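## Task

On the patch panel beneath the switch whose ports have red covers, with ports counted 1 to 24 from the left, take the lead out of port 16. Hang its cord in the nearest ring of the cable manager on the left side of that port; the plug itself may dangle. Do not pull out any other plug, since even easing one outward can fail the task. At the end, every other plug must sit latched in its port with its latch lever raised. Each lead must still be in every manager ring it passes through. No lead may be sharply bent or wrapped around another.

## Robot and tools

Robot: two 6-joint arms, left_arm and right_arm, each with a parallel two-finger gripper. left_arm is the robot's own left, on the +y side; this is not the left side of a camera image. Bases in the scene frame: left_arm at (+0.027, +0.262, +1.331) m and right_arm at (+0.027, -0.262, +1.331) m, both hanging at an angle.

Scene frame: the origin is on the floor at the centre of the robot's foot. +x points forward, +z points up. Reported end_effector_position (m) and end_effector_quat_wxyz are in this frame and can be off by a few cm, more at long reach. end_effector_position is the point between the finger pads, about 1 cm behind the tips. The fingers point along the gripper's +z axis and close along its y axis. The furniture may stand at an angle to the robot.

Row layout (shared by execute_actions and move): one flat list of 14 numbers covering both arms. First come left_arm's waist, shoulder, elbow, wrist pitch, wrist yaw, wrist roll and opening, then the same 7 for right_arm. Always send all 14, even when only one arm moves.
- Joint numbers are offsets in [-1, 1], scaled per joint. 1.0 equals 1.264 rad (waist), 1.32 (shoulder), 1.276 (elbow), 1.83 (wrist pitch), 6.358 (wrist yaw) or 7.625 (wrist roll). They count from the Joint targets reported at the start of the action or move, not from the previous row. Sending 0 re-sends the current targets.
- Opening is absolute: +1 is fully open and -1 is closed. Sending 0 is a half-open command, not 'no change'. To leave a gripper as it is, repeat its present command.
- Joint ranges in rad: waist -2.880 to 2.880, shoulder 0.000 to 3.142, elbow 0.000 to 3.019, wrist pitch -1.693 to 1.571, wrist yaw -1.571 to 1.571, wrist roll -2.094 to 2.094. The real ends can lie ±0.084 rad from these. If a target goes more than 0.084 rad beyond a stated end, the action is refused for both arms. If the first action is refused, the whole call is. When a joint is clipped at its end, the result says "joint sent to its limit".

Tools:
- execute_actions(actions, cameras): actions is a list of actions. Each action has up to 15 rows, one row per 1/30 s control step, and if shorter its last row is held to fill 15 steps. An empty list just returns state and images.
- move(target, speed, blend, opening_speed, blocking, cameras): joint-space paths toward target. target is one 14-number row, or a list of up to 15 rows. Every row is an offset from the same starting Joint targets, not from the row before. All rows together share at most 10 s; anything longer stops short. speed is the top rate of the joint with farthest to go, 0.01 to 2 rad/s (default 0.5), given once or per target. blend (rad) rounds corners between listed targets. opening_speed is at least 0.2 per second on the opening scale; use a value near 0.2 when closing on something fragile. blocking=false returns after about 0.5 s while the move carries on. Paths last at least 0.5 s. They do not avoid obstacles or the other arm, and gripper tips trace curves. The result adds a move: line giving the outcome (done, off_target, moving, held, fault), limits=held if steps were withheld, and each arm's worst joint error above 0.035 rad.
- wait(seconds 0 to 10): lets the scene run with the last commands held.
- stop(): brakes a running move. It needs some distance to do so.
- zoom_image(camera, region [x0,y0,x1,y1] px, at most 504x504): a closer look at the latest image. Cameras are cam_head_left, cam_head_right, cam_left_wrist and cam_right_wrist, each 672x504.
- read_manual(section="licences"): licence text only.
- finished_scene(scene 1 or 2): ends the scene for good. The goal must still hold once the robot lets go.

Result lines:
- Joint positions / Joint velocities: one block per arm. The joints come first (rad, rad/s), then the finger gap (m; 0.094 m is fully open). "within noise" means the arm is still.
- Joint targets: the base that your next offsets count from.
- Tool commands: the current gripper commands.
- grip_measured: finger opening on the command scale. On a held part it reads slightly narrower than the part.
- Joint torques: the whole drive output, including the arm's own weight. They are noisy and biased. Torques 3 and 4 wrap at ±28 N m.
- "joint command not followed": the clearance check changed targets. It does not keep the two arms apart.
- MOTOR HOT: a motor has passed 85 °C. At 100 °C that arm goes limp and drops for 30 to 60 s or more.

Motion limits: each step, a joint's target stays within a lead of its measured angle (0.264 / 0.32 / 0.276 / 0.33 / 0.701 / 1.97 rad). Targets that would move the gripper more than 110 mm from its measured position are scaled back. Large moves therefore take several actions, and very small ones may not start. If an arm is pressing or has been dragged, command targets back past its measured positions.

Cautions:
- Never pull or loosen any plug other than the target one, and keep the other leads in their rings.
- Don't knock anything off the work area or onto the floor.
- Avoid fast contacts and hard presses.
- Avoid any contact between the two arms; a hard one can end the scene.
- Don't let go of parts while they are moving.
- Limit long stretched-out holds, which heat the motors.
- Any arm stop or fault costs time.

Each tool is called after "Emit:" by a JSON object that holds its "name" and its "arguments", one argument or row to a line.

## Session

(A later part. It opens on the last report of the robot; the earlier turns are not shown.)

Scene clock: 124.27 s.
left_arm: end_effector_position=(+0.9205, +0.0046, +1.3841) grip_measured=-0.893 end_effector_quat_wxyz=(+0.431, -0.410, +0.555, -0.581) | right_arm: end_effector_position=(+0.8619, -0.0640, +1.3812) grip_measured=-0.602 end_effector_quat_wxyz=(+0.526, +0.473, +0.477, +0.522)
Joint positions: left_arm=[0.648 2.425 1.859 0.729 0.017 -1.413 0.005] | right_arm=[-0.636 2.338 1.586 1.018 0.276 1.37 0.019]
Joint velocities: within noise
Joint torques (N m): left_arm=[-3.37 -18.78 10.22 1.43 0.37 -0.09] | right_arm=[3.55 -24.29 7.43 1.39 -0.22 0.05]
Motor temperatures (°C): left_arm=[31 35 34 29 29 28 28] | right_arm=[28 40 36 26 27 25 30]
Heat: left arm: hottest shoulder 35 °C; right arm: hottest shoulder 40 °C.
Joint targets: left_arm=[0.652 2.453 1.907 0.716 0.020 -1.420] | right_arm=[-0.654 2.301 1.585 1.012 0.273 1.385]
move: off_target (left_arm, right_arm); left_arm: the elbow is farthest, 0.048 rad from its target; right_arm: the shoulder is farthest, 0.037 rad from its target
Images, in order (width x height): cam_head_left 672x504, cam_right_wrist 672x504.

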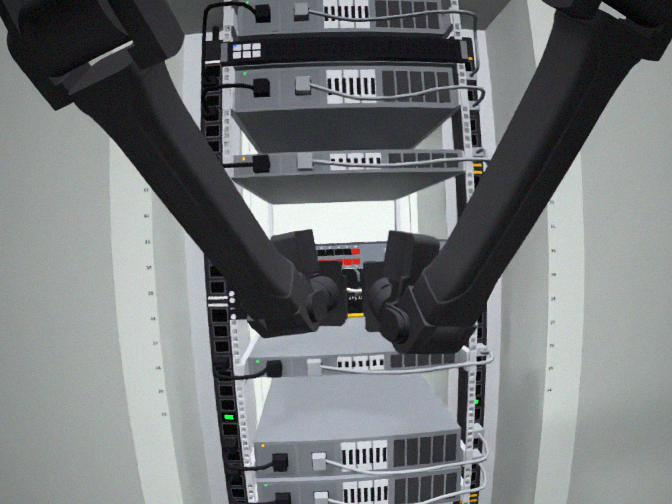

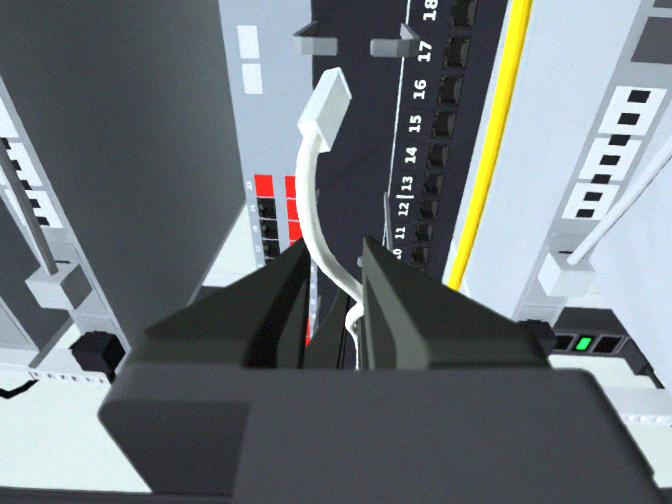

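Emit:
{"name": "move", "arguments": {
  "target": [0,0,0,0,0,0,-0.9,0,0,0,0,0,0,-0.9],
  "opening_speed": 0.3,
  "cameras": ["cam_head_left","cam_right_wrist"]
}}

Emit:
{"name": "zoom_image", "arguments": {
  "camera": "cam_head_left",
  "region": [320, 260, 400, 320]
}}

Scene clock: 126.00 s.
left_arm: end_effector_position=(+0.9216, +0.0047, +1.3866) grip_measured=-0.893 end_effector_quat_wxyz=(+0.432, -0.410, +0.554, -0.582) | right_arm: end_effector_position=(+0.8617, -0.0657, +1.3787) grip_measured=-0.890 end_effector_quat_wxyz=(+0.525, +0.474, +0.479, +0.520)
Joint positions: left_arm=[0.648 2.425 1.863 0.729 0.017 -1.413 0.005] | right_arm=[-0.638 2.338 1.583 1.013 0.275 1.371 0.005]
Joint velocities: within noise
Joint torques (N m): left_arm=[-3.96 -18.67 9.92 1.42 0.35 -0.07] | right_arm=[3.49 -24.41 7.66 1.61 -0.23 0.04]
Motor temperatures (°C): left_arm=[31 35 35 29 29 28 28] | right_arm=[28 40 36 26 27 25 30]
Heat: left arm: hottest shoulder 35 °C; right arm: hottest shoulder 40 °C.
Joint targets: left_arm=[0.652 2.453 1.907 0.716 0.020 -1.420] | right_arm=[-0.654 2.301 1.585 1.012 0.273 1.385]
move: off_target (left_arm, right_arm); left_arm: the elbow is farthest, 0.044 rad from its target; right_arm: the shoulder is farthest, 0.037 rad from its target
Images, in order (width x height): cam_head_left 672x504, cam_right_wrist 672x504.

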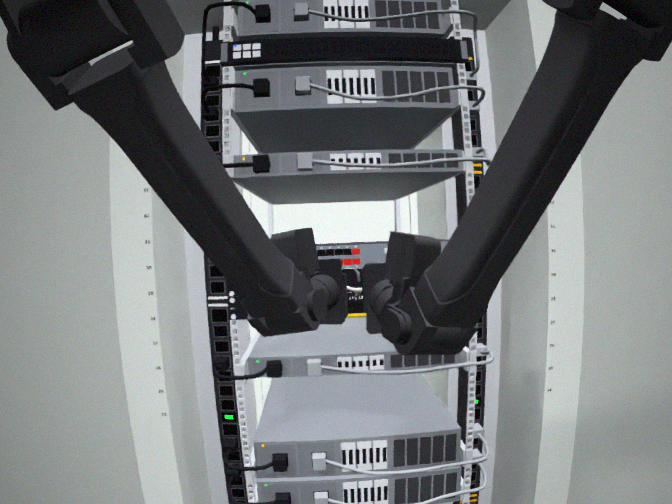

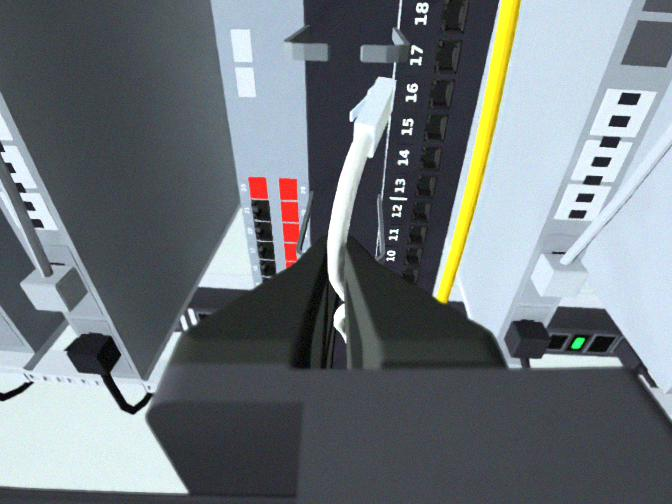

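Scaled by 6.300 from the camera's 672x504 image, which has a finer 960x720 frame.

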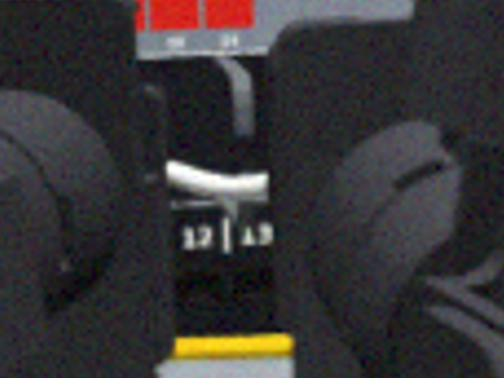

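Emit:
{"name": "move", "arguments": {
  "target": [0,0,0,0,0,0,-0.9,-0.004,0.0341,0.0353,0,0,0,-0.9],
  "speed": 0.08,
  "cameras": ["cam_head_left"]
}}

Emit:
{"name": "zoom_image", "arguments": {
  "camera": "cam_head_left",
  "region": [320, 260, 400, 320]
}}

Scene clock: 128.27 s.
left_arm: end_effector_position=(+0.9216, +0.0045, +1.3866) grip_measured=-0.893 end_effector_quat_wxyz=(+0.432, -0.409, +0.554, -0.582) | right_arm: end_effector_position=(+0.8618, -0.0665, +1.3783) grip_measured=-0.891 end_effector_quat_wxyz=(+0.525, +0.474, +0.479, +0.519)
Joint positions: left_arm=[0.648 2.425 1.863 0.729 0.018 -1.413 0.005] | right_arm=[-0.639 2.338 1.583 1.013 0.275 1.371 0.005]
Joint velocities: within noise
Joint torques (N m): left_arm=[-3.96 -18.43 9.98 1.54 0.32 -0.08] | right_arm=[3.14 -20.54 11.63 1.66 -0.21 0.03]
Motor temperatures (°C): left_arm=[31 35 35 29 29 28 28] | right_arm=[28 40 36 26 27 25 30]
Heat: left arm: hottest shoulder 35 °C; right arm: hottest shoulder 40 °C.
Joint targets: left_arm=[0.652 2.453 1.907 0.716 0.020 -1.420] | right_arm=[-0.659 2.346 1.630 1.012 0.273 1.385]
move: off_target (left_arm, right_arm); left_arm: the elbow is farthest, 0.044 rad from its target; right_arm: the elbow is farthest, 0.047 rad from its target
Images, in order (width x height): cam_head_left 672x504.

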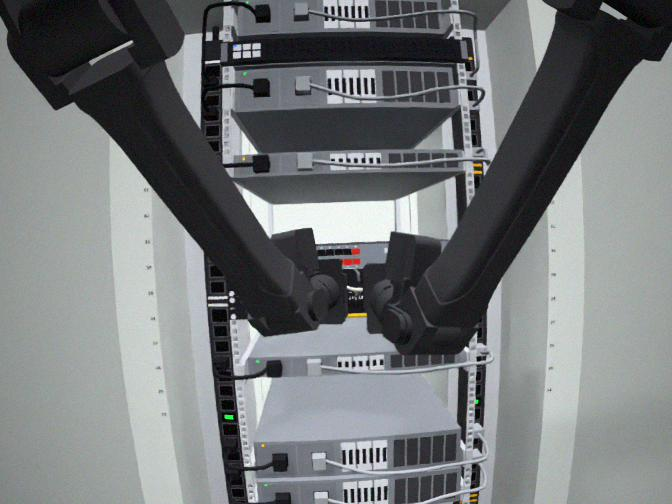

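Scaled by 6.300 from the camera's 672x504 image, which has a finer 960x720 frame.

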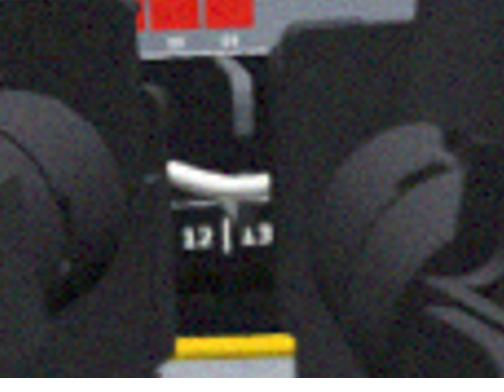

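Emit:
{"name": "move", "arguments": {
  "target": [0,0,0,0,0,0,-0.9,-0.0063,0.0235,0.0572,-0.0246,-0.0017,0,-0.9],
  "speed": 0.08,
  "cameras": ["cam_head_left","cam_right_wrist"]
}}

Emit:
{"name": "zoom_image", "arguments": {
  "camera": "cam_head_left",
  "region": [320, 260, 400, 320]
}}

Scene clock: 129.97 s.
left_arm: end_effector_position=(+0.9221, +0.0063, +1.3863) grip_measured=-0.893 end_effector_quat_wxyz=(+0.433, -0.410, +0.554, -0.581) | right_arm: end_effector_position=(+0.8777, -0.0693, +1.3731) grip_measured=-0.891 end_effector_quat_wxyz=(+0.525, +0.475, +0.482, +0.516)
Joint positions: left_arm=[0.65 2.425 1.863 0.729 0.017 -1.413 0.005] | right_arm=[-0.65 2.367 1.642 0.974 0.266 1.371 0.005]
Joint velocities: within noise
Joint torques (N m): left_arm=[-4.19 -18.9 9.94 1.43 0.32 -0.06] | right_arm=[3.49 -20.78 13.04 1.42 -0.27 0.04]
Motor temperatures (°C): left_arm=[31 35 35 29 29 28 28] | right_arm=[28 40 36 26 27 25 30]
Heat: left arm: hottest shoulder 35 °C; right arm: hottest shoulder 40 °C.
Joint targets: left_arm=[0.652 2.453 1.907 0.716 0.020 -1.420] | right_arm=[-0.667 2.377 1.703 0.967 0.262 1.385]
move: off_target (left_arm, right_arm); left_arm: the elbow is farthest, 0.044 rad from its target; right_arm: the elbow is farthest, 0.061 rad from its target
Images, in order (width x height): cam_head_left 672x504, cam_right_wrist 672x504.

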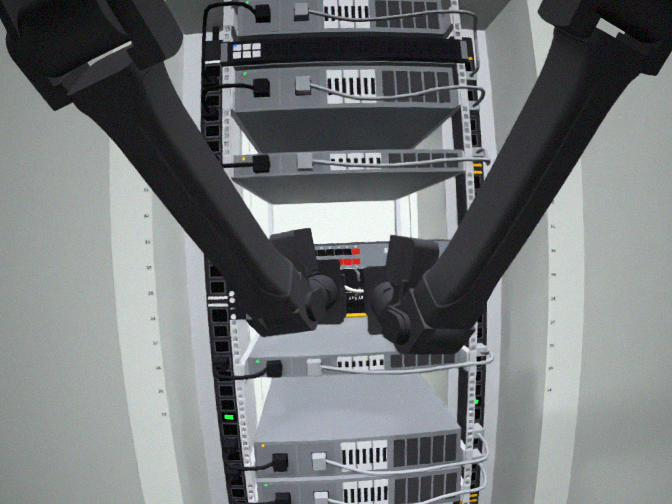

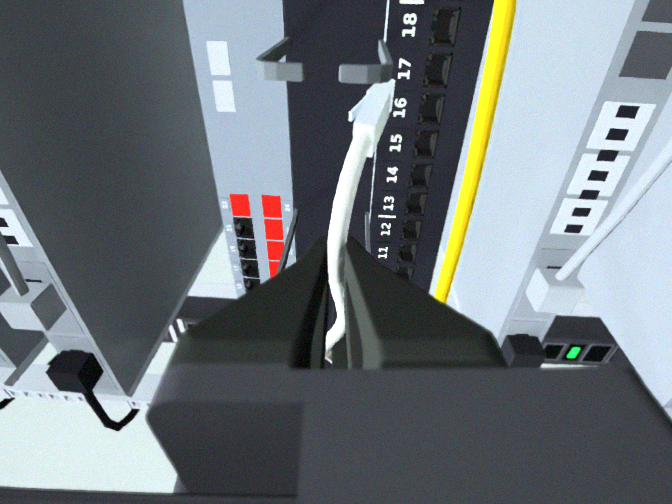

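Scaled by 6.300 from the camera's 672x504 image, which has a finer 960x720 frame.

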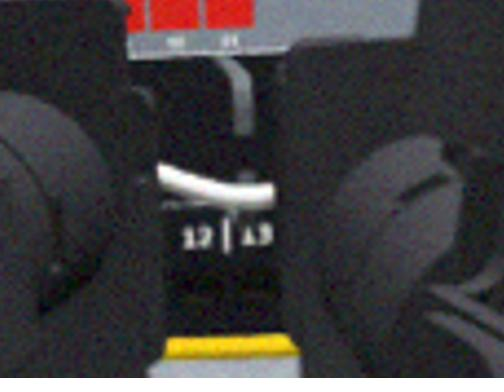

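Emit:
{"name": "move", "arguments": {
  "target": [0,0,0,0,0,0,-0.9,0,-0.001,0.0165,-0.0075,0,0,-0.9],
  "speed": 0.08,
  "cameras": ["cam_head_left"]
}}

Emit:
{"name": "zoom_image", "arguments": {
  "camera": "cam_head_left",
  "region": [320, 260, 400, 320]
}}

Scene clock: 131.83 s.
left_arm: end_effector_position=(+0.9234, +0.0068, +1.3887) grip_measured=-0.893 end_effector_quat_wxyz=(+0.434, -0.410, +0.552, -0.582) | right_arm: end_effector_position=(+0.8829, -0.0696, +1.3775) grip_measured=-0.891 end_effector_quat_wxyz=(+0.525, +0.475, +0.481, +0.516)
Joint positions: left_arm=[0.65 2.425 1.868 0.729 0.017 -1.413 0.005] | right_arm=[-0.651 2.368 1.661 0.959 0.266 1.371 0.005]
Joint velocities: within noise
Joint torques (N m): left_arm=[-4.31 -18.43 9.7 1.37 0.4 -0.1] | right_arm=[3.6 -21.3 13.26 1.44 -0.26 0.04]
Motor temperatures (°C): left_arm=[31 35 36 29 29 28 28] | right_arm=[28 40 37 26 27 25 30]
Heat: left arm: hottest elbow 36 °C; right arm: hottest shoulder 40 °C.
Joint targets: left_arm=[0.652 2.453 1.907 0.716 0.020 -1.420] | right_arm=[-0.667 2.376 1.724 0.954 0.262 1.385]
move: off_target (left_arm, right_arm); left_arm: the elbow is farthest, 0.039 rad from its target; right_arm: the elbow is farthest, 0.063 rad from its target
Images, in order (width x height): cam_head_left 672x504.

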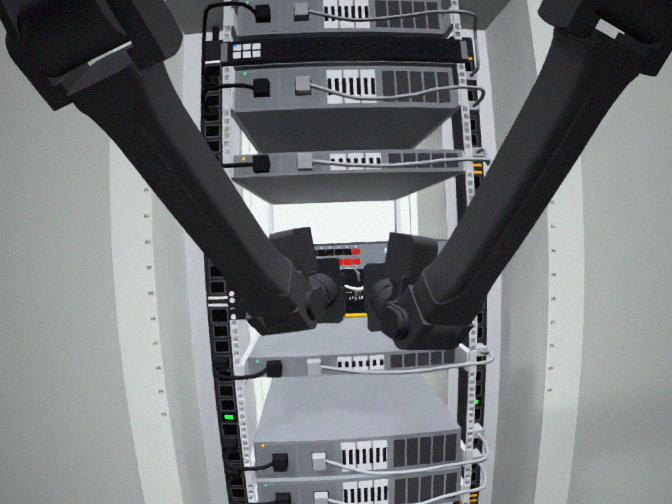

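Scaled by 6.300 from the camera's 672x504 image, which has a finer 960x720 frame.

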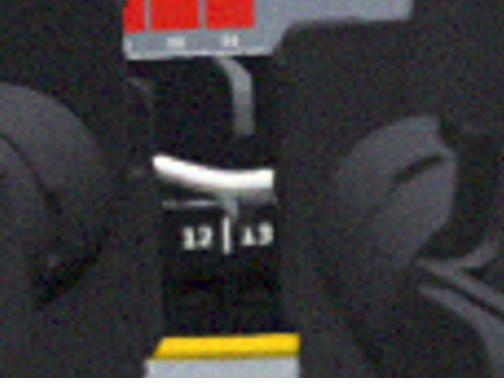

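Emit:
{"name": "move", "arguments": {
  "target": [0,0,0.004,0,0,0,-0.9,0,-0.003,0.012,-0.0075,0,0,-0.9],
  "speed": 0.08,
  "cameras": ["cam_head_left"]
}}

Emit:
{"name": "zoom_image", "arguments": {
  "camera": "cam_head_left",
  "region": [320, 260, 400, 320]
}}

Scene clock: 132.93 s.
left_arm: end_effector_position=(+0.9247, +0.0073, +1.3913) grip_measured=-0.893 end_effector_quat_wxyz=(+0.436, -0.409, +0.550, -0.583) | right_arm: end_effector_position=(+0.8869, -0.0696, +1.3808) grip_measured=-0.891 end_effector_quat_wxyz=(+0.525, +0.475, +0.481, +0.516)
Joint positions: left_arm=[0.65 2.425 1.873 0.729 0.016 -1.413 0.005] | right_arm=[-0.652 2.368 1.674 0.945 0.266 1.371 0.005]
Joint velocities: within noise
Joint torques (N m): left_arm=[-4.07 -19.19 9.74 1.47 0.38 -0.1] | right_arm=[3.55 -21.48 13.55 1.48 -0.24 0.02]
Motor temperatures (°C): left_arm=[31 35 36 29 29 28 28] | right_arm=[28 40 37 26 27 25 30]
Heat: left arm: hottest elbow 36 °C; right arm: hottest shoulder 40 °C.
Joint targets: left_arm=[0.652 2.453 1.912 0.716 0.020 -1.420] | right_arm=[-0.667 2.372 1.739 0.940 0.262 1.385]
move: off_target (left_arm, right_arm); left_arm: the elbow is farthest, 0.039 rad from its target; right_arm: the elbow is farthest, 0.065 rad from its target
Images, in order (width x height): cam_head_left 672x504.

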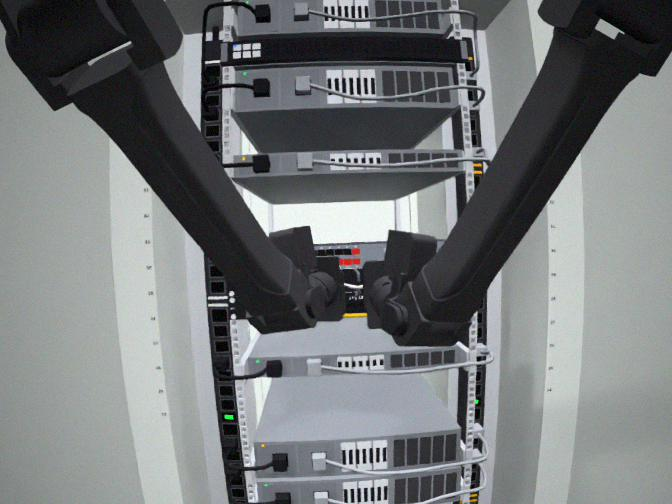

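Scaled by 6.300 from the camera's 672x504 image, which has a finer 960x720 frame.

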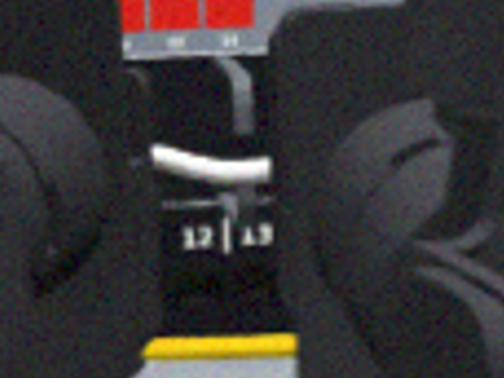

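Emit:
{"name": "move", "arguments": {
  "target": [0.0048,0.0276,0.0631,-0.0268,0.0012,0,-0.9,-0.0008,0.0098,0.0188,-0.0025,-0.0006,0,-0.9],
  "speed": 0.08,
  "cameras": ["cam_head_left","cam_left_wrist"]
}}

Emit:
{"name": "zoom_image", "arguments": {
  "camera": "cam_head_left",
  "region": [320, 260, 400, 320]
}}

Scene clock: 135.00 s.
left_arm: end_effector_position=(+0.9398, +0.0056, +1.3955) grip_measured=-0.893 end_effector_quat_wxyz=(+0.436, -0.409, +0.551, -0.583) | right_arm: end_effector_position=(+0.8933, -0.0698, +1.3853) grip_measured=-0.891 end_effector_quat_wxyz=(+0.528, +0.473, +0.477, +0.519)
Joint positions: left_arm=[0.653 2.453 1.947 0.683 0.02 -1.413 0.005] | right_arm=[-0.654 2.377 1.701 0.939 0.263 1.371 0.005]
Joint velocities: within noise
Joint torques (N m): left_arm=[-3.49 -18.61 10.43 1.43 0.65 -0.06] | right_arm=[3.78 -21.42 13.49 1.46 -0.31 0.06]
Motor temperatures (°C): left_arm=[31 35 36 29 29 28 28] | right_arm=[28 40 37 26 27 25 30]
Heat: left arm: hottest elbow 36 °C; right arm: hottest shoulder 40 °C.
Joint targets: left_arm=[0.658 2.489 1.992 0.666 0.028 -1.420] | right_arm=[-0.668 2.384 1.763 0.935 0.258 1.385]
move: off_target (left_arm, right_arm); left_arm: the elbow is farthest, 0.045 rad from its target; right_arm: the elbow is farthest, 0.062 rad from its target
Images, in order (width x height): cam_head_left 672x504, cam_left_wrist 672x504.

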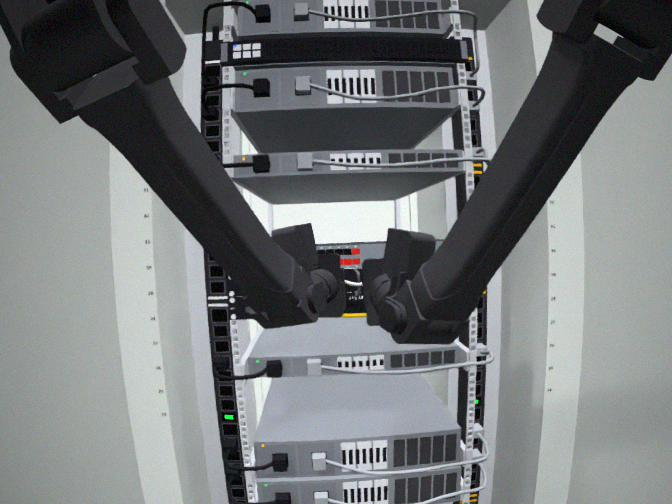

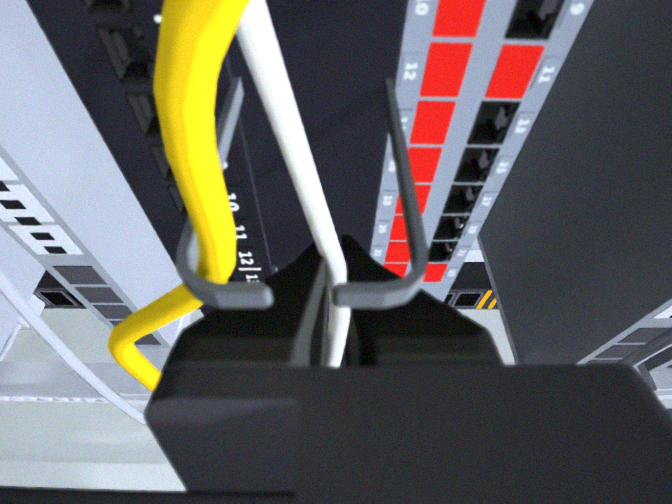

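Scaled by 6.300 from the camera's 672x504 image, which has a finer 960x720 frame.

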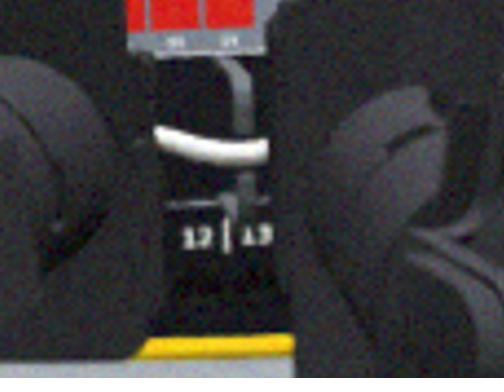

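Emit:
{"name": "move", "arguments": {
  "target": [0.0047,0.0303,0.0658,-0.0268,0.0013,0,-0.9,0,0.0098,0.0196,-0.0087,-0.0006,0,-0.9],
  "speed": 0.08,
  "cameras": ["cam_head_left","cam_left_wrist","cam_right_wrist"]
}}

Emit:
{"name": "zoom_image", "arguments": {
  "camera": "cam_head_left",
  "region": [320, 260, 400, 320]
}}

Scene clock: 136.97 s.
left_arm: end_effector_position=(+0.9514, +0.0007, +1.3936) grip_measured=-0.893 end_effector_quat_wxyz=(+0.432, -0.406, +0.554, -0.584) | right_arm: end_effector_position=(+0.8999, -0.0733, +1.3832) grip_measured=-0.891 end_effector_quat_wxyz=(+0.529, +0.475, +0.477, +0.517)
Joint positions: left_arm=[0.654 2.486 2.016 0.642 0.029 -1.413 0.005] | right_arm=[-0.661 2.389 1.726 0.924 0.262 1.371 0.005]
Joint velocities: within noise
Joint torques (N m): left_arm=[-3.43 -18.08 11.56 1.07 0.56 -0.08] | right_arm=[4.31 -21.6 13.57 1.47 -0.41 0.05]
Motor temperatures (°C): left_arm=[31 36 36 29 29 28 28] | right_arm=[28 40 37 26 27 25 30]
Heat: left arm: hottest shoulder 36 °C; right arm: hottest shoulder 40 °C.
Joint targets: left_arm=[0.664 2.529 2.076 0.618 0.036 -1.420] | right_arm=[-0.668 2.397 1.788 0.919 0.254 1.385]
move: off_target (left_arm, right_arm); left_arm: the elbow is farthest, 0.059 rad from its target; right_arm: the elbow is farthest, 0.062 rad from its target
Images, in order (width x height): cam_head_left 672x504, cam_left_wrist 672x504, cam_right_wrist 672x504.

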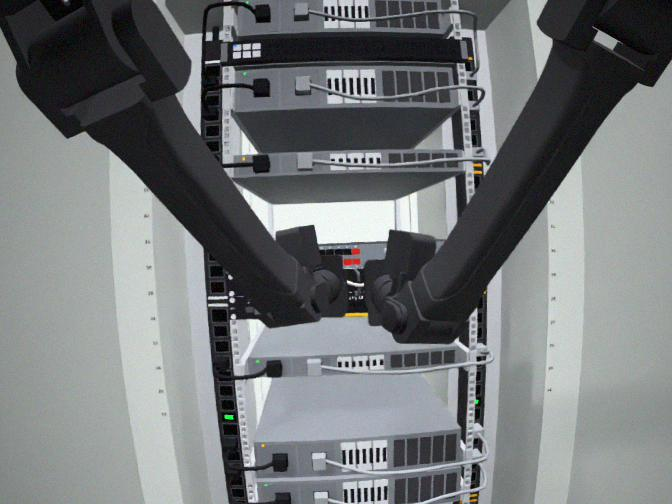

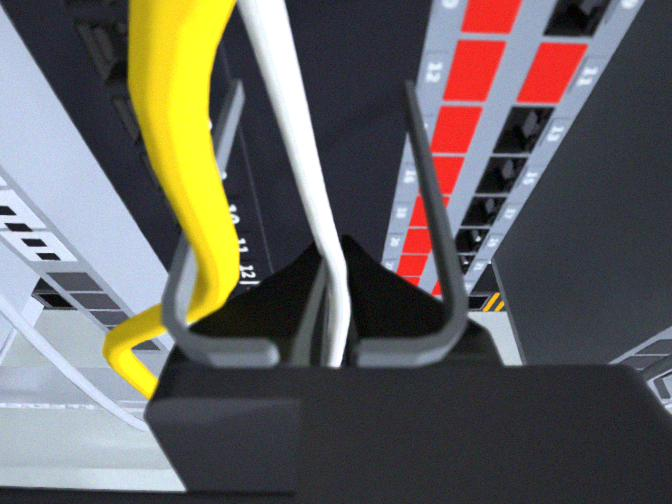

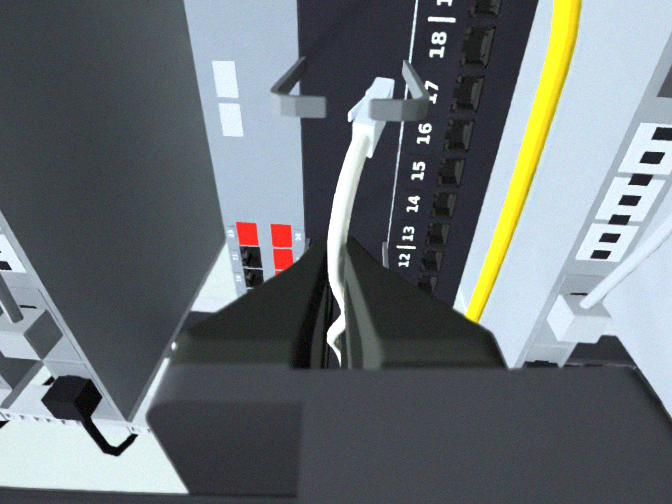

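Scaled by 6.300 from the camera's 672x504 image, which has a finer 960x720 frame.

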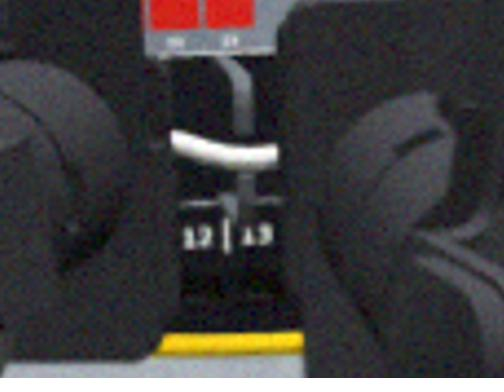

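Emit:
{"name": "execute_actions", "arguments": {
  "actions": [],
  "cameras": ["cam_head_right","cam_right_wrist","cam_left_wrist"]
}}

Emit:
{"name": "zoom_image", "arguments": {
  "camera": "cam_head_right",
  "region": [260, 260, 340, 320]
}}

Emit:
{"name": "zoom_image", "arguments": {
  "camera": "cam_right_wrist",
  "region": [260, 200, 400, 305]
}}

Emit:
{"name": "zoom_image", "arguments": {
  "camera": "cam_right_wrist",
  "region": [260, 265, 400, 370]
}}

Scene clock: 137.57 s.
left_arm: end_effector_position=(+0.9514, +0.0007, +1.3936) grip_measured=-0.893 end_effector_quat_wxyz=(+0.432, -0.406, +0.554, -0.584) | right_arm: end_effector_position=(+0.9000, -0.0732, +1.3830) grip_measured=-0.891 end_effector_quat_wxyz=(+0.529, +0.475, +0.477, +0.517)
Joint positions: left_arm=[0.654 2.486 2.016 0.642 0.029 -1.413 0.005] | right_arm=[-0.661 2.389 1.727 0.923 0.262 1.371 0.005]
Joint velocities: within noise
Joint torques (N m): left_arm=[-3.14 -18.14 11.45 1.05 0.56 -0.07] | right_arm=[4.19 -21.77 13.53 1.48 -0.42 0.05]
Motor temperatures (°C): left_arm=[31 35 36 29 29 28 28] | right_arm=[28 40 37 26 27 25 30]
Heat: left arm: hottest elbow 36 °C; right arm: hottest shoulder 40 °C.
Joint targets: left_arm=[0.664 2.529 2.076 0.618 0.036 -1.420] | right_arm=[-0.668 2.397 1.788 0.919 0.254 1.385]
Tool commands: left_gripper/opening=-0.9 right_gripper/opening=-0.9
Images, in order (width x height): cam_head_right 672x504, cam_left_wrist 672x504, cam_right_wrist 672x504.

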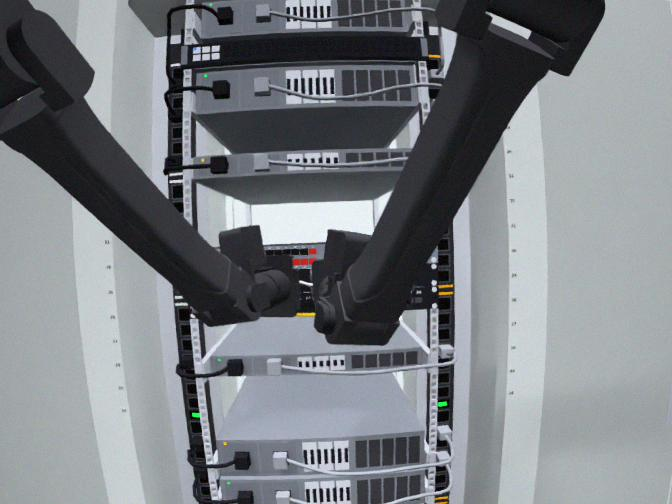

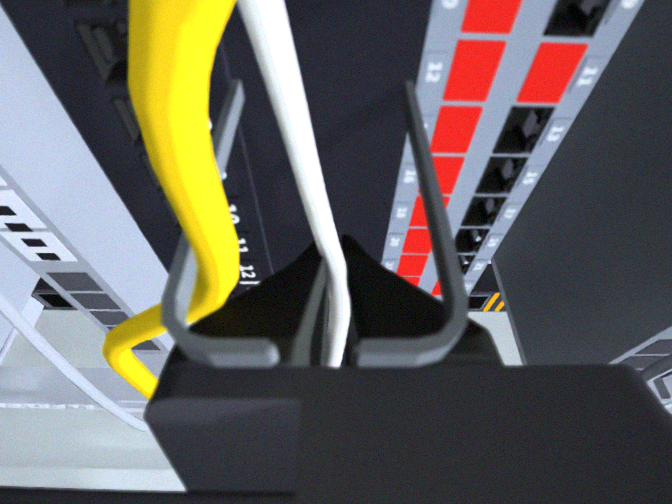

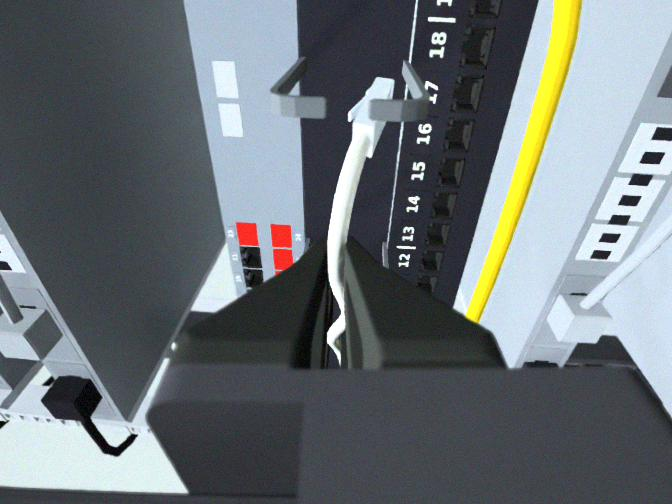

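Scaled by 6.300 from the camera's 672x504 image, which has a finer 960x720 frame.

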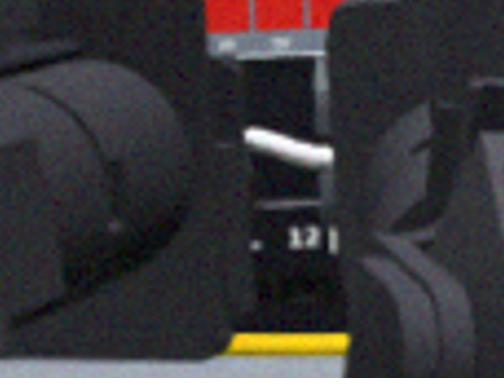

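Scaled by 3.600 from the camera's 672x504 image, which has a finer 960x720 frame.

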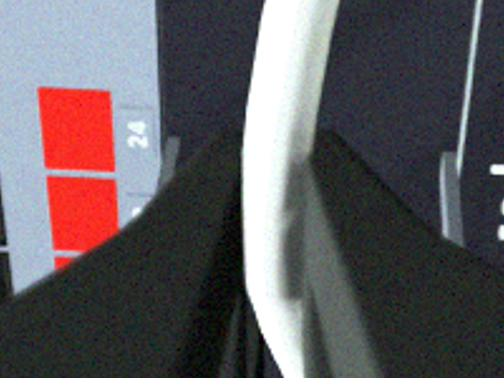

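Scaled by 3.600 from the camera's 672x504 image, which has a finer 960x720 frame.

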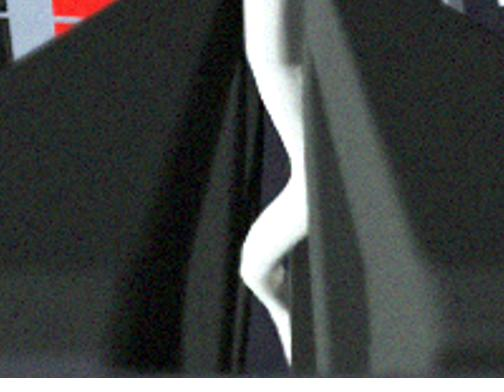

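Emit:
{"name": "move", "arguments": {
  "target": [0,0,0,0,0,0,-0.9,-0.0142,0.0288,0.0721,-0.0295,-0.0014,0,-0.9],
  "speed": 0.08,
  "cameras": ["cam_head_left","cam_head_right","cam_right_wrist"]
}}

Emit:
{"name": "zoom_image", "arguments": {
  "camera": "cam_head_left",
  "region": [320, 260, 400, 320]
}}

Emit:
{"name": "zoom_image", "arguments": {
  "camera": "cam_head_right",
  "region": [260, 260, 340, 320]
}}

Emit:
{"name": "zoom_image", "arguments": {
  "camera": "cam_right_wrist",
  "region": [260, 265, 400, 370]
}}

Scene clock: 141.00 s.
left_arm: end_effector_position=(+0.9514, +0.0007, +1.3932) grip_measured=-0.893 end_effector_quat_wxyz=(+0.432, -0.407, +0.554, -0.584) | right_arm: end_effector_position=(+0.9200, -0.0779, +1.3805) grip_measured=-0.892 end_effector_quat_wxyz=(+0.530, +0.475, +0.479, +0.514)
Joint positions: left_arm=[0.654 2.486 2.016 0.642 0.029 -1.413 0.005] | right_arm=[-0.674 2.426 1.81 0.873 0.252 1.371 0.005]
Joint velocities: within noise
Joint torques (N m): left_arm=[-2.78 -18.55 11.41 0.85 0.56 -0.06] | right_arm=[3.72 -21.83 14.63 1.36 -0.39 0.04]
Motor temperatures (°C): left_arm=[31 35 36 29 29 28 28] | right_arm=[28 40 38 25 27 25 30]
Heat: left arm: hottest elbow 36 °C; right arm: hottest shoulder 40 °C.
Joint targets: left_arm=[0.664 2.529 2.076 0.618 0.036 -1.420] | right_arm=[-0.686 2.435 1.880 0.865 0.245 1.385]
move: off_target (left_arm, right_arm); left_arm: the elbow is farthest, 0.060 rad from its target; right_arm: the elbow is farthest, 0.070 rad from its target
Images, in order (width x height): cam_head_left 672x504, cam_head_right 672x504, cam_right_wrist 672x504.

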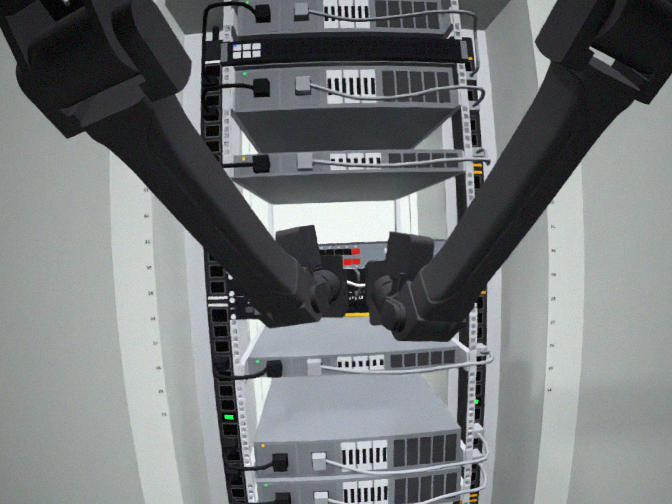

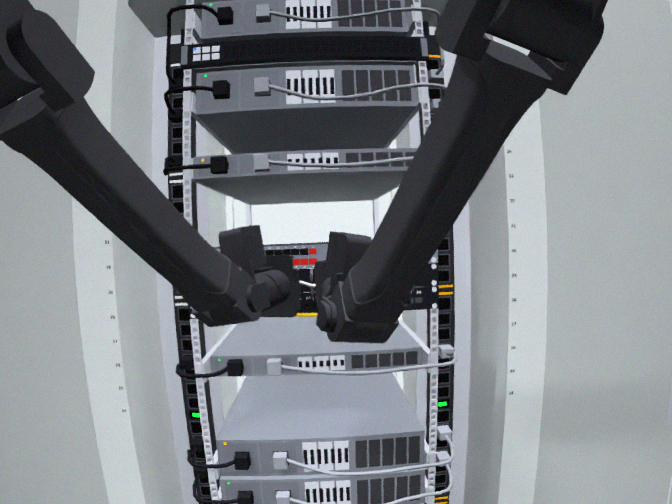

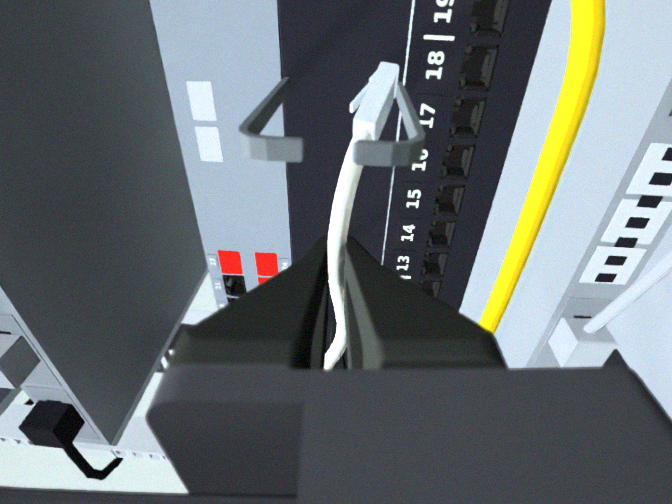

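Scaled by 6.300 from the camera's 672x504 image, which has a finer 960x720 frame.

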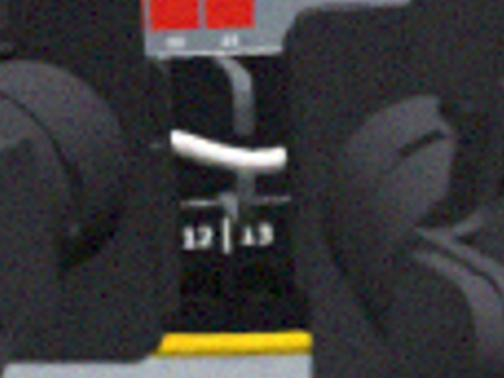

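Scaled by 6.300 from the camera's 672x504 image, which has a finer 960x720 frame.

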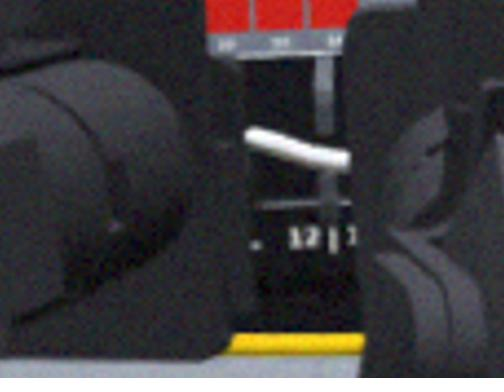

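Scaled by 3.600 from the camera's 672x504 image, which has a finer 960x720 frame.

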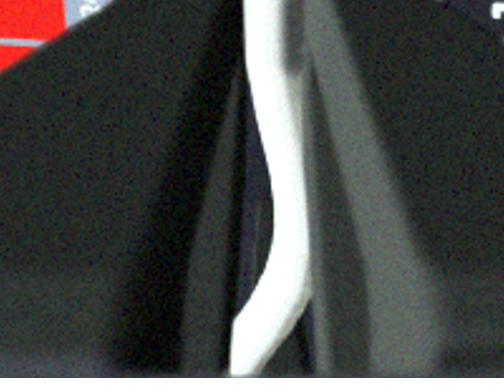

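Emit:
{"name": "move", "arguments": {
  "target": [0,0,0,0,0,0,-0.49,0,0,0,0,0,0,-0.9],
  "opening_speed": 0.3,
  "cameras": ["cam_left_wrist"]
}}

Emit:
{"name": "move", "arguments": {
  "target": [-0.0055,-0.04,-0.0784,0.0245,-0.0013,0,-0.49,0,0,0,0,0,0,-0.9],
  "speed": 0.1,
  "cameras": ["cam_left_wrist"]
}}

Scene clock: 143.53 s.
left_arm: end_effector_position=(+0.9536, -0.0008, +1.3956) grip_measured=-0.494 end_effector_quat_wxyz=(+0.431, -0.404, +0.554, -0.586) | right_arm: end_effector_position=(+0.9221, -0.0786, +1.3815) grip_measured=-0.892 end_effector_quat_wxyz=(+0.530, +0.474, +0.479, +0.515)
Joint positions: left_arm=[0.654 2.491 2.031 0.634 0.036 -1.413 0.024] | right_arm=[-0.675 2.429 1.818 0.869 0.249 1.371 0.005]
Joint velocities: within noise
Joint torques (N m): left_arm=[-3.55 -18.32 10.58 1.33 0.32 -0.09] | right_arm=[4.01 -22.48 13.97 1.47 -0.25 0.07]
Motor temperatures (°C): left_arm=[31 35 37 29 29 28 28] | right_arm=[28 40 38 25 27 25 30]
Heat: left arm: hottest elbow 37 °C; right arm: hottest shoulder 40 °C.
Joint targets: left_arm=[0.664 2.529 2.077 0.618 0.036 -1.420] | right_arm=[-0.686 2.435 1.880 0.865 0.245 1.385]
move: off_target (left_arm, right_arm); left_arm: the elbow is farthest, 0.045 rad from its target; right_arm: the elbow is farthest, 0.062 rad from its target
Images, in order (width x height): cam_left_wrist 672x504.

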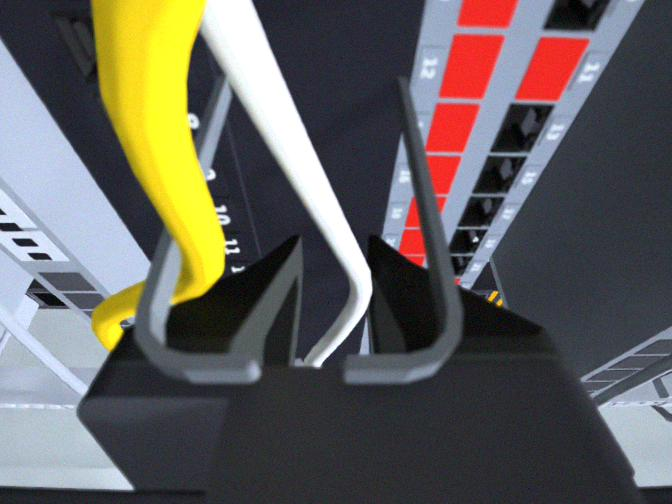

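Scene clock: 144.97 s.
left_arm: end_effector_position=(+0.9455, -0.0001, +1.3826) grip_measured=-0.493 end_effector_quat_wxyz=(+0.426, -0.409, +0.561, -0.580) | right_arm: end_effector_position=(+0.9219, -0.0781, +1.3788) grip_measured=-0.892 end_effector_quat_wxyz=(+0.529, +0.475, +0.480, +0.514)
Joint positions: left_arm=[0.654 2.482 1.989 0.645 0.032 -1.414 0.024] | right_arm=[-0.675 2.432 1.818 0.868 0.248 1.371 0.005]
Joint velocities: within noise
Joint torques (N m): left_arm=[-4.66 -22.01 6.32 2.76 0.04 -0.08] | right_arm=[4.13 -22.71 13.82 1.55 -0.22 0.02]
Motor temperatures (°C): left_arm=[31 35 37 29 29 28 28] | right_arm=[28 40 39 25 27 25 30]
Heat: left arm: hottest elbow 37 °C; right arm: hottest shoulder 40 °C.
Joint targets: left_arm=[0.657 2.477 1.977 0.662 0.028 -1.420] | right_arm=[-0.686 2.435 1.880 0.865 0.245 1.385]
move: off_target (right_arm); right_arm: the elbow is farthest, 0.062 rad from its target
Images, in order (width x height): cam_left_wrist 672x504.

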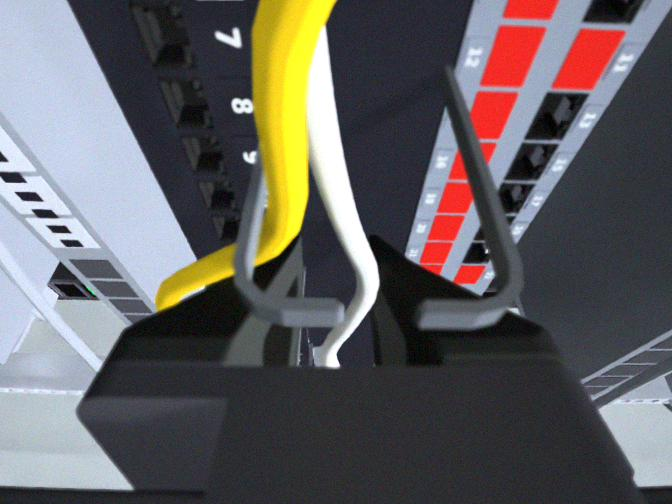

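Emit:
{"name": "execute_actions", "arguments": {
  "actions": []
}}

Scene clock: 146.43 s.
left_arm: end_effector_position=(+0.9455, -0.0001, +1.3826) grip_measured=-0.493 end_effector_quat_wxyz=(+0.426, -0.409, +0.561, -0.580) | right_arm: end_effector_position=(+0.9219, -0.0781, +1.3787) grip_measured=-0.892 end_effector_quat_wxyz=(+0.529, +0.475, +0.480, +0.514)
Joint positions: left_arm=[0.654 2.482 1.989 0.645 0.032 -1.414 0.024] | right_arm=[-0.675 2.432 1.818 0.867 0.248 1.371 0.005]
Joint velocities: within noise
Joint torques (N m): left_arm=[-4.31 -21.66 6.45 2.76 0.07 -0.11] | right_arm=[4.19 -22.59 13.87 1.55 -0.21 0.03]
Motor temperatures (°C): left_arm=[31 35 37 29 29 28 28] | right_arm=[28 40 39 25 27 25 30]
Heat: left arm: hottest elbow 37 °C; right arm: hottest shoulder 40 °C.
Joint targets: left_arm=[0.657 2.477 1.977 0.662 0.028 -1.420] | right_arm=[-0.686 2.435 1.880 0.865 0.245 1.385]
Tool commands: left_gripper/opening=-0.49 right_gripper/opening=-0.9

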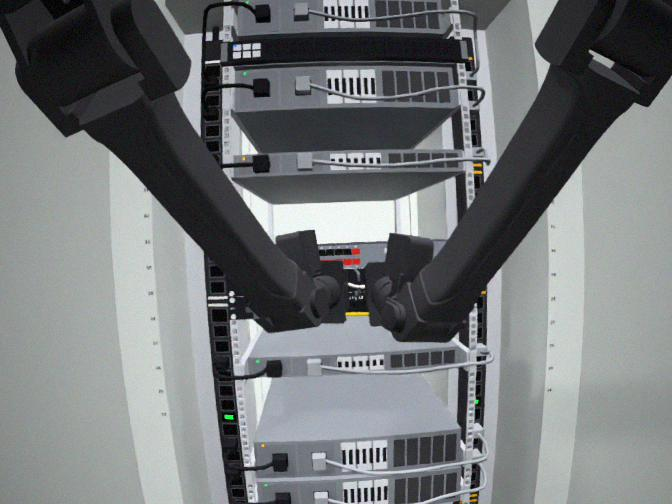

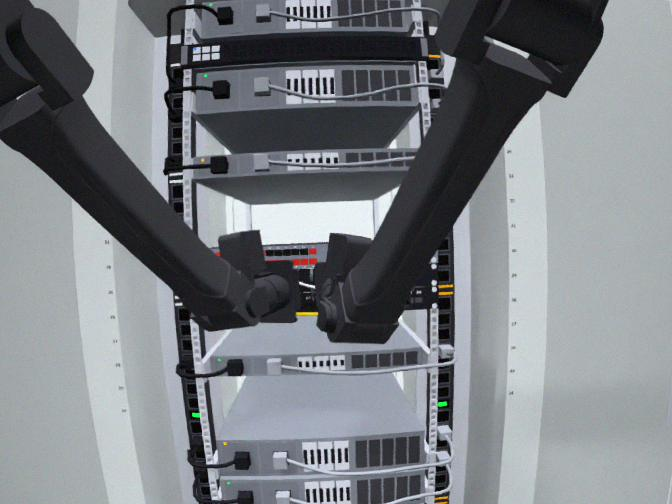

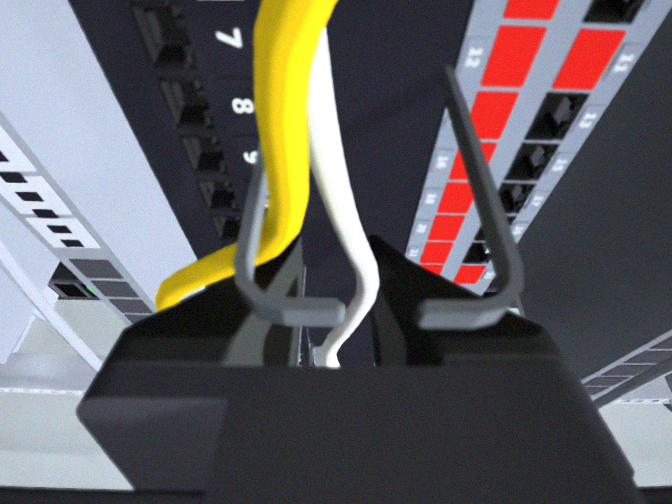

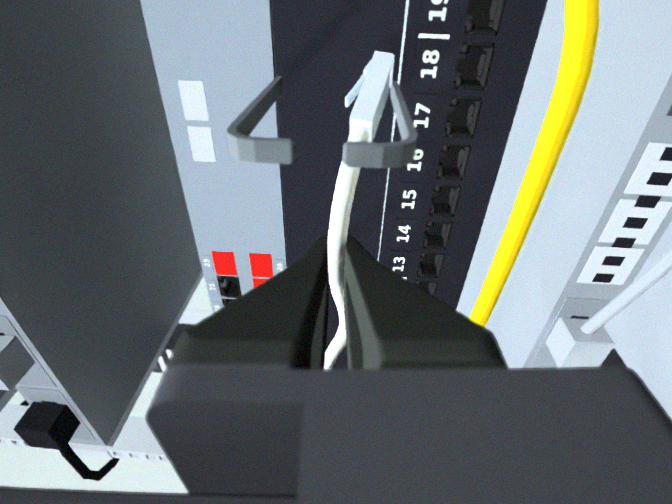

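Emit:
{"name": "move", "arguments": {
  "target": [-0.015,-0.066,-0.062,0.0306,0,0,-0.45,0,0,0,0,0,0,-0.9],
  "speed": 0.1,
  "opening_speed": 0.3,
  "cameras": ["cam_left_wrist"]
}}

Scene clock: 148.10 s.
left_arm: end_effector_position=(+0.9327, +0.0057, +1.4165) grip_measured=-0.453 end_effector_quat_wxyz=(+0.436, -0.402, +0.548, -0.590) | right_arm: end_effector_position=(+0.9228, -0.0782, +1.3805) grip_measured=-0.892 end_effector_quat_wxyz=(+0.529, +0.475, +0.479, +0.515)
Joint positions: left_arm=[0.649 2.406 1.904 0.693 0.029 -1.414 0.026] | right_arm=[-0.675 2.432 1.822 0.867 0.248 1.371 0.005]
Joint velocities: within noise
Joint torques (N m): left_arm=[-5.3 -22.07 6.87 2.99 0.21 -0.12] | right_arm=[4.25 -22.53 13.53 1.57 -0.23 0.02]
Motor temperatures (°C): left_arm=[31 35 37 29 29 28 28] | right_arm=[28 40 39 25 27 25 30]
Heat: left arm: hottest elbow 37 °C; right arm: hottest shoulder 40 °C.
Joint targets: left_arm=[0.638 2.389 1.898 0.718 0.028 -1.420] | right_arm=[-0.686 2.435 1.880 0.865 0.245 1.385]
move: off_target (right_arm); right_arm: the elbow is farthest, 0.058 rad from its target
Images, in order (width x height): cam_left_wrist 672x504.

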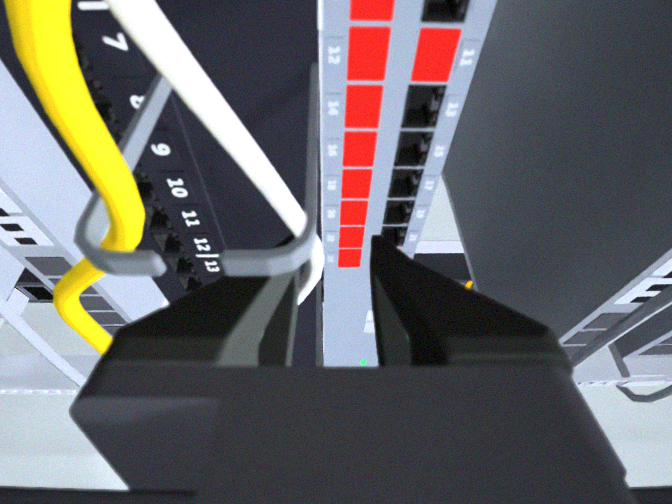

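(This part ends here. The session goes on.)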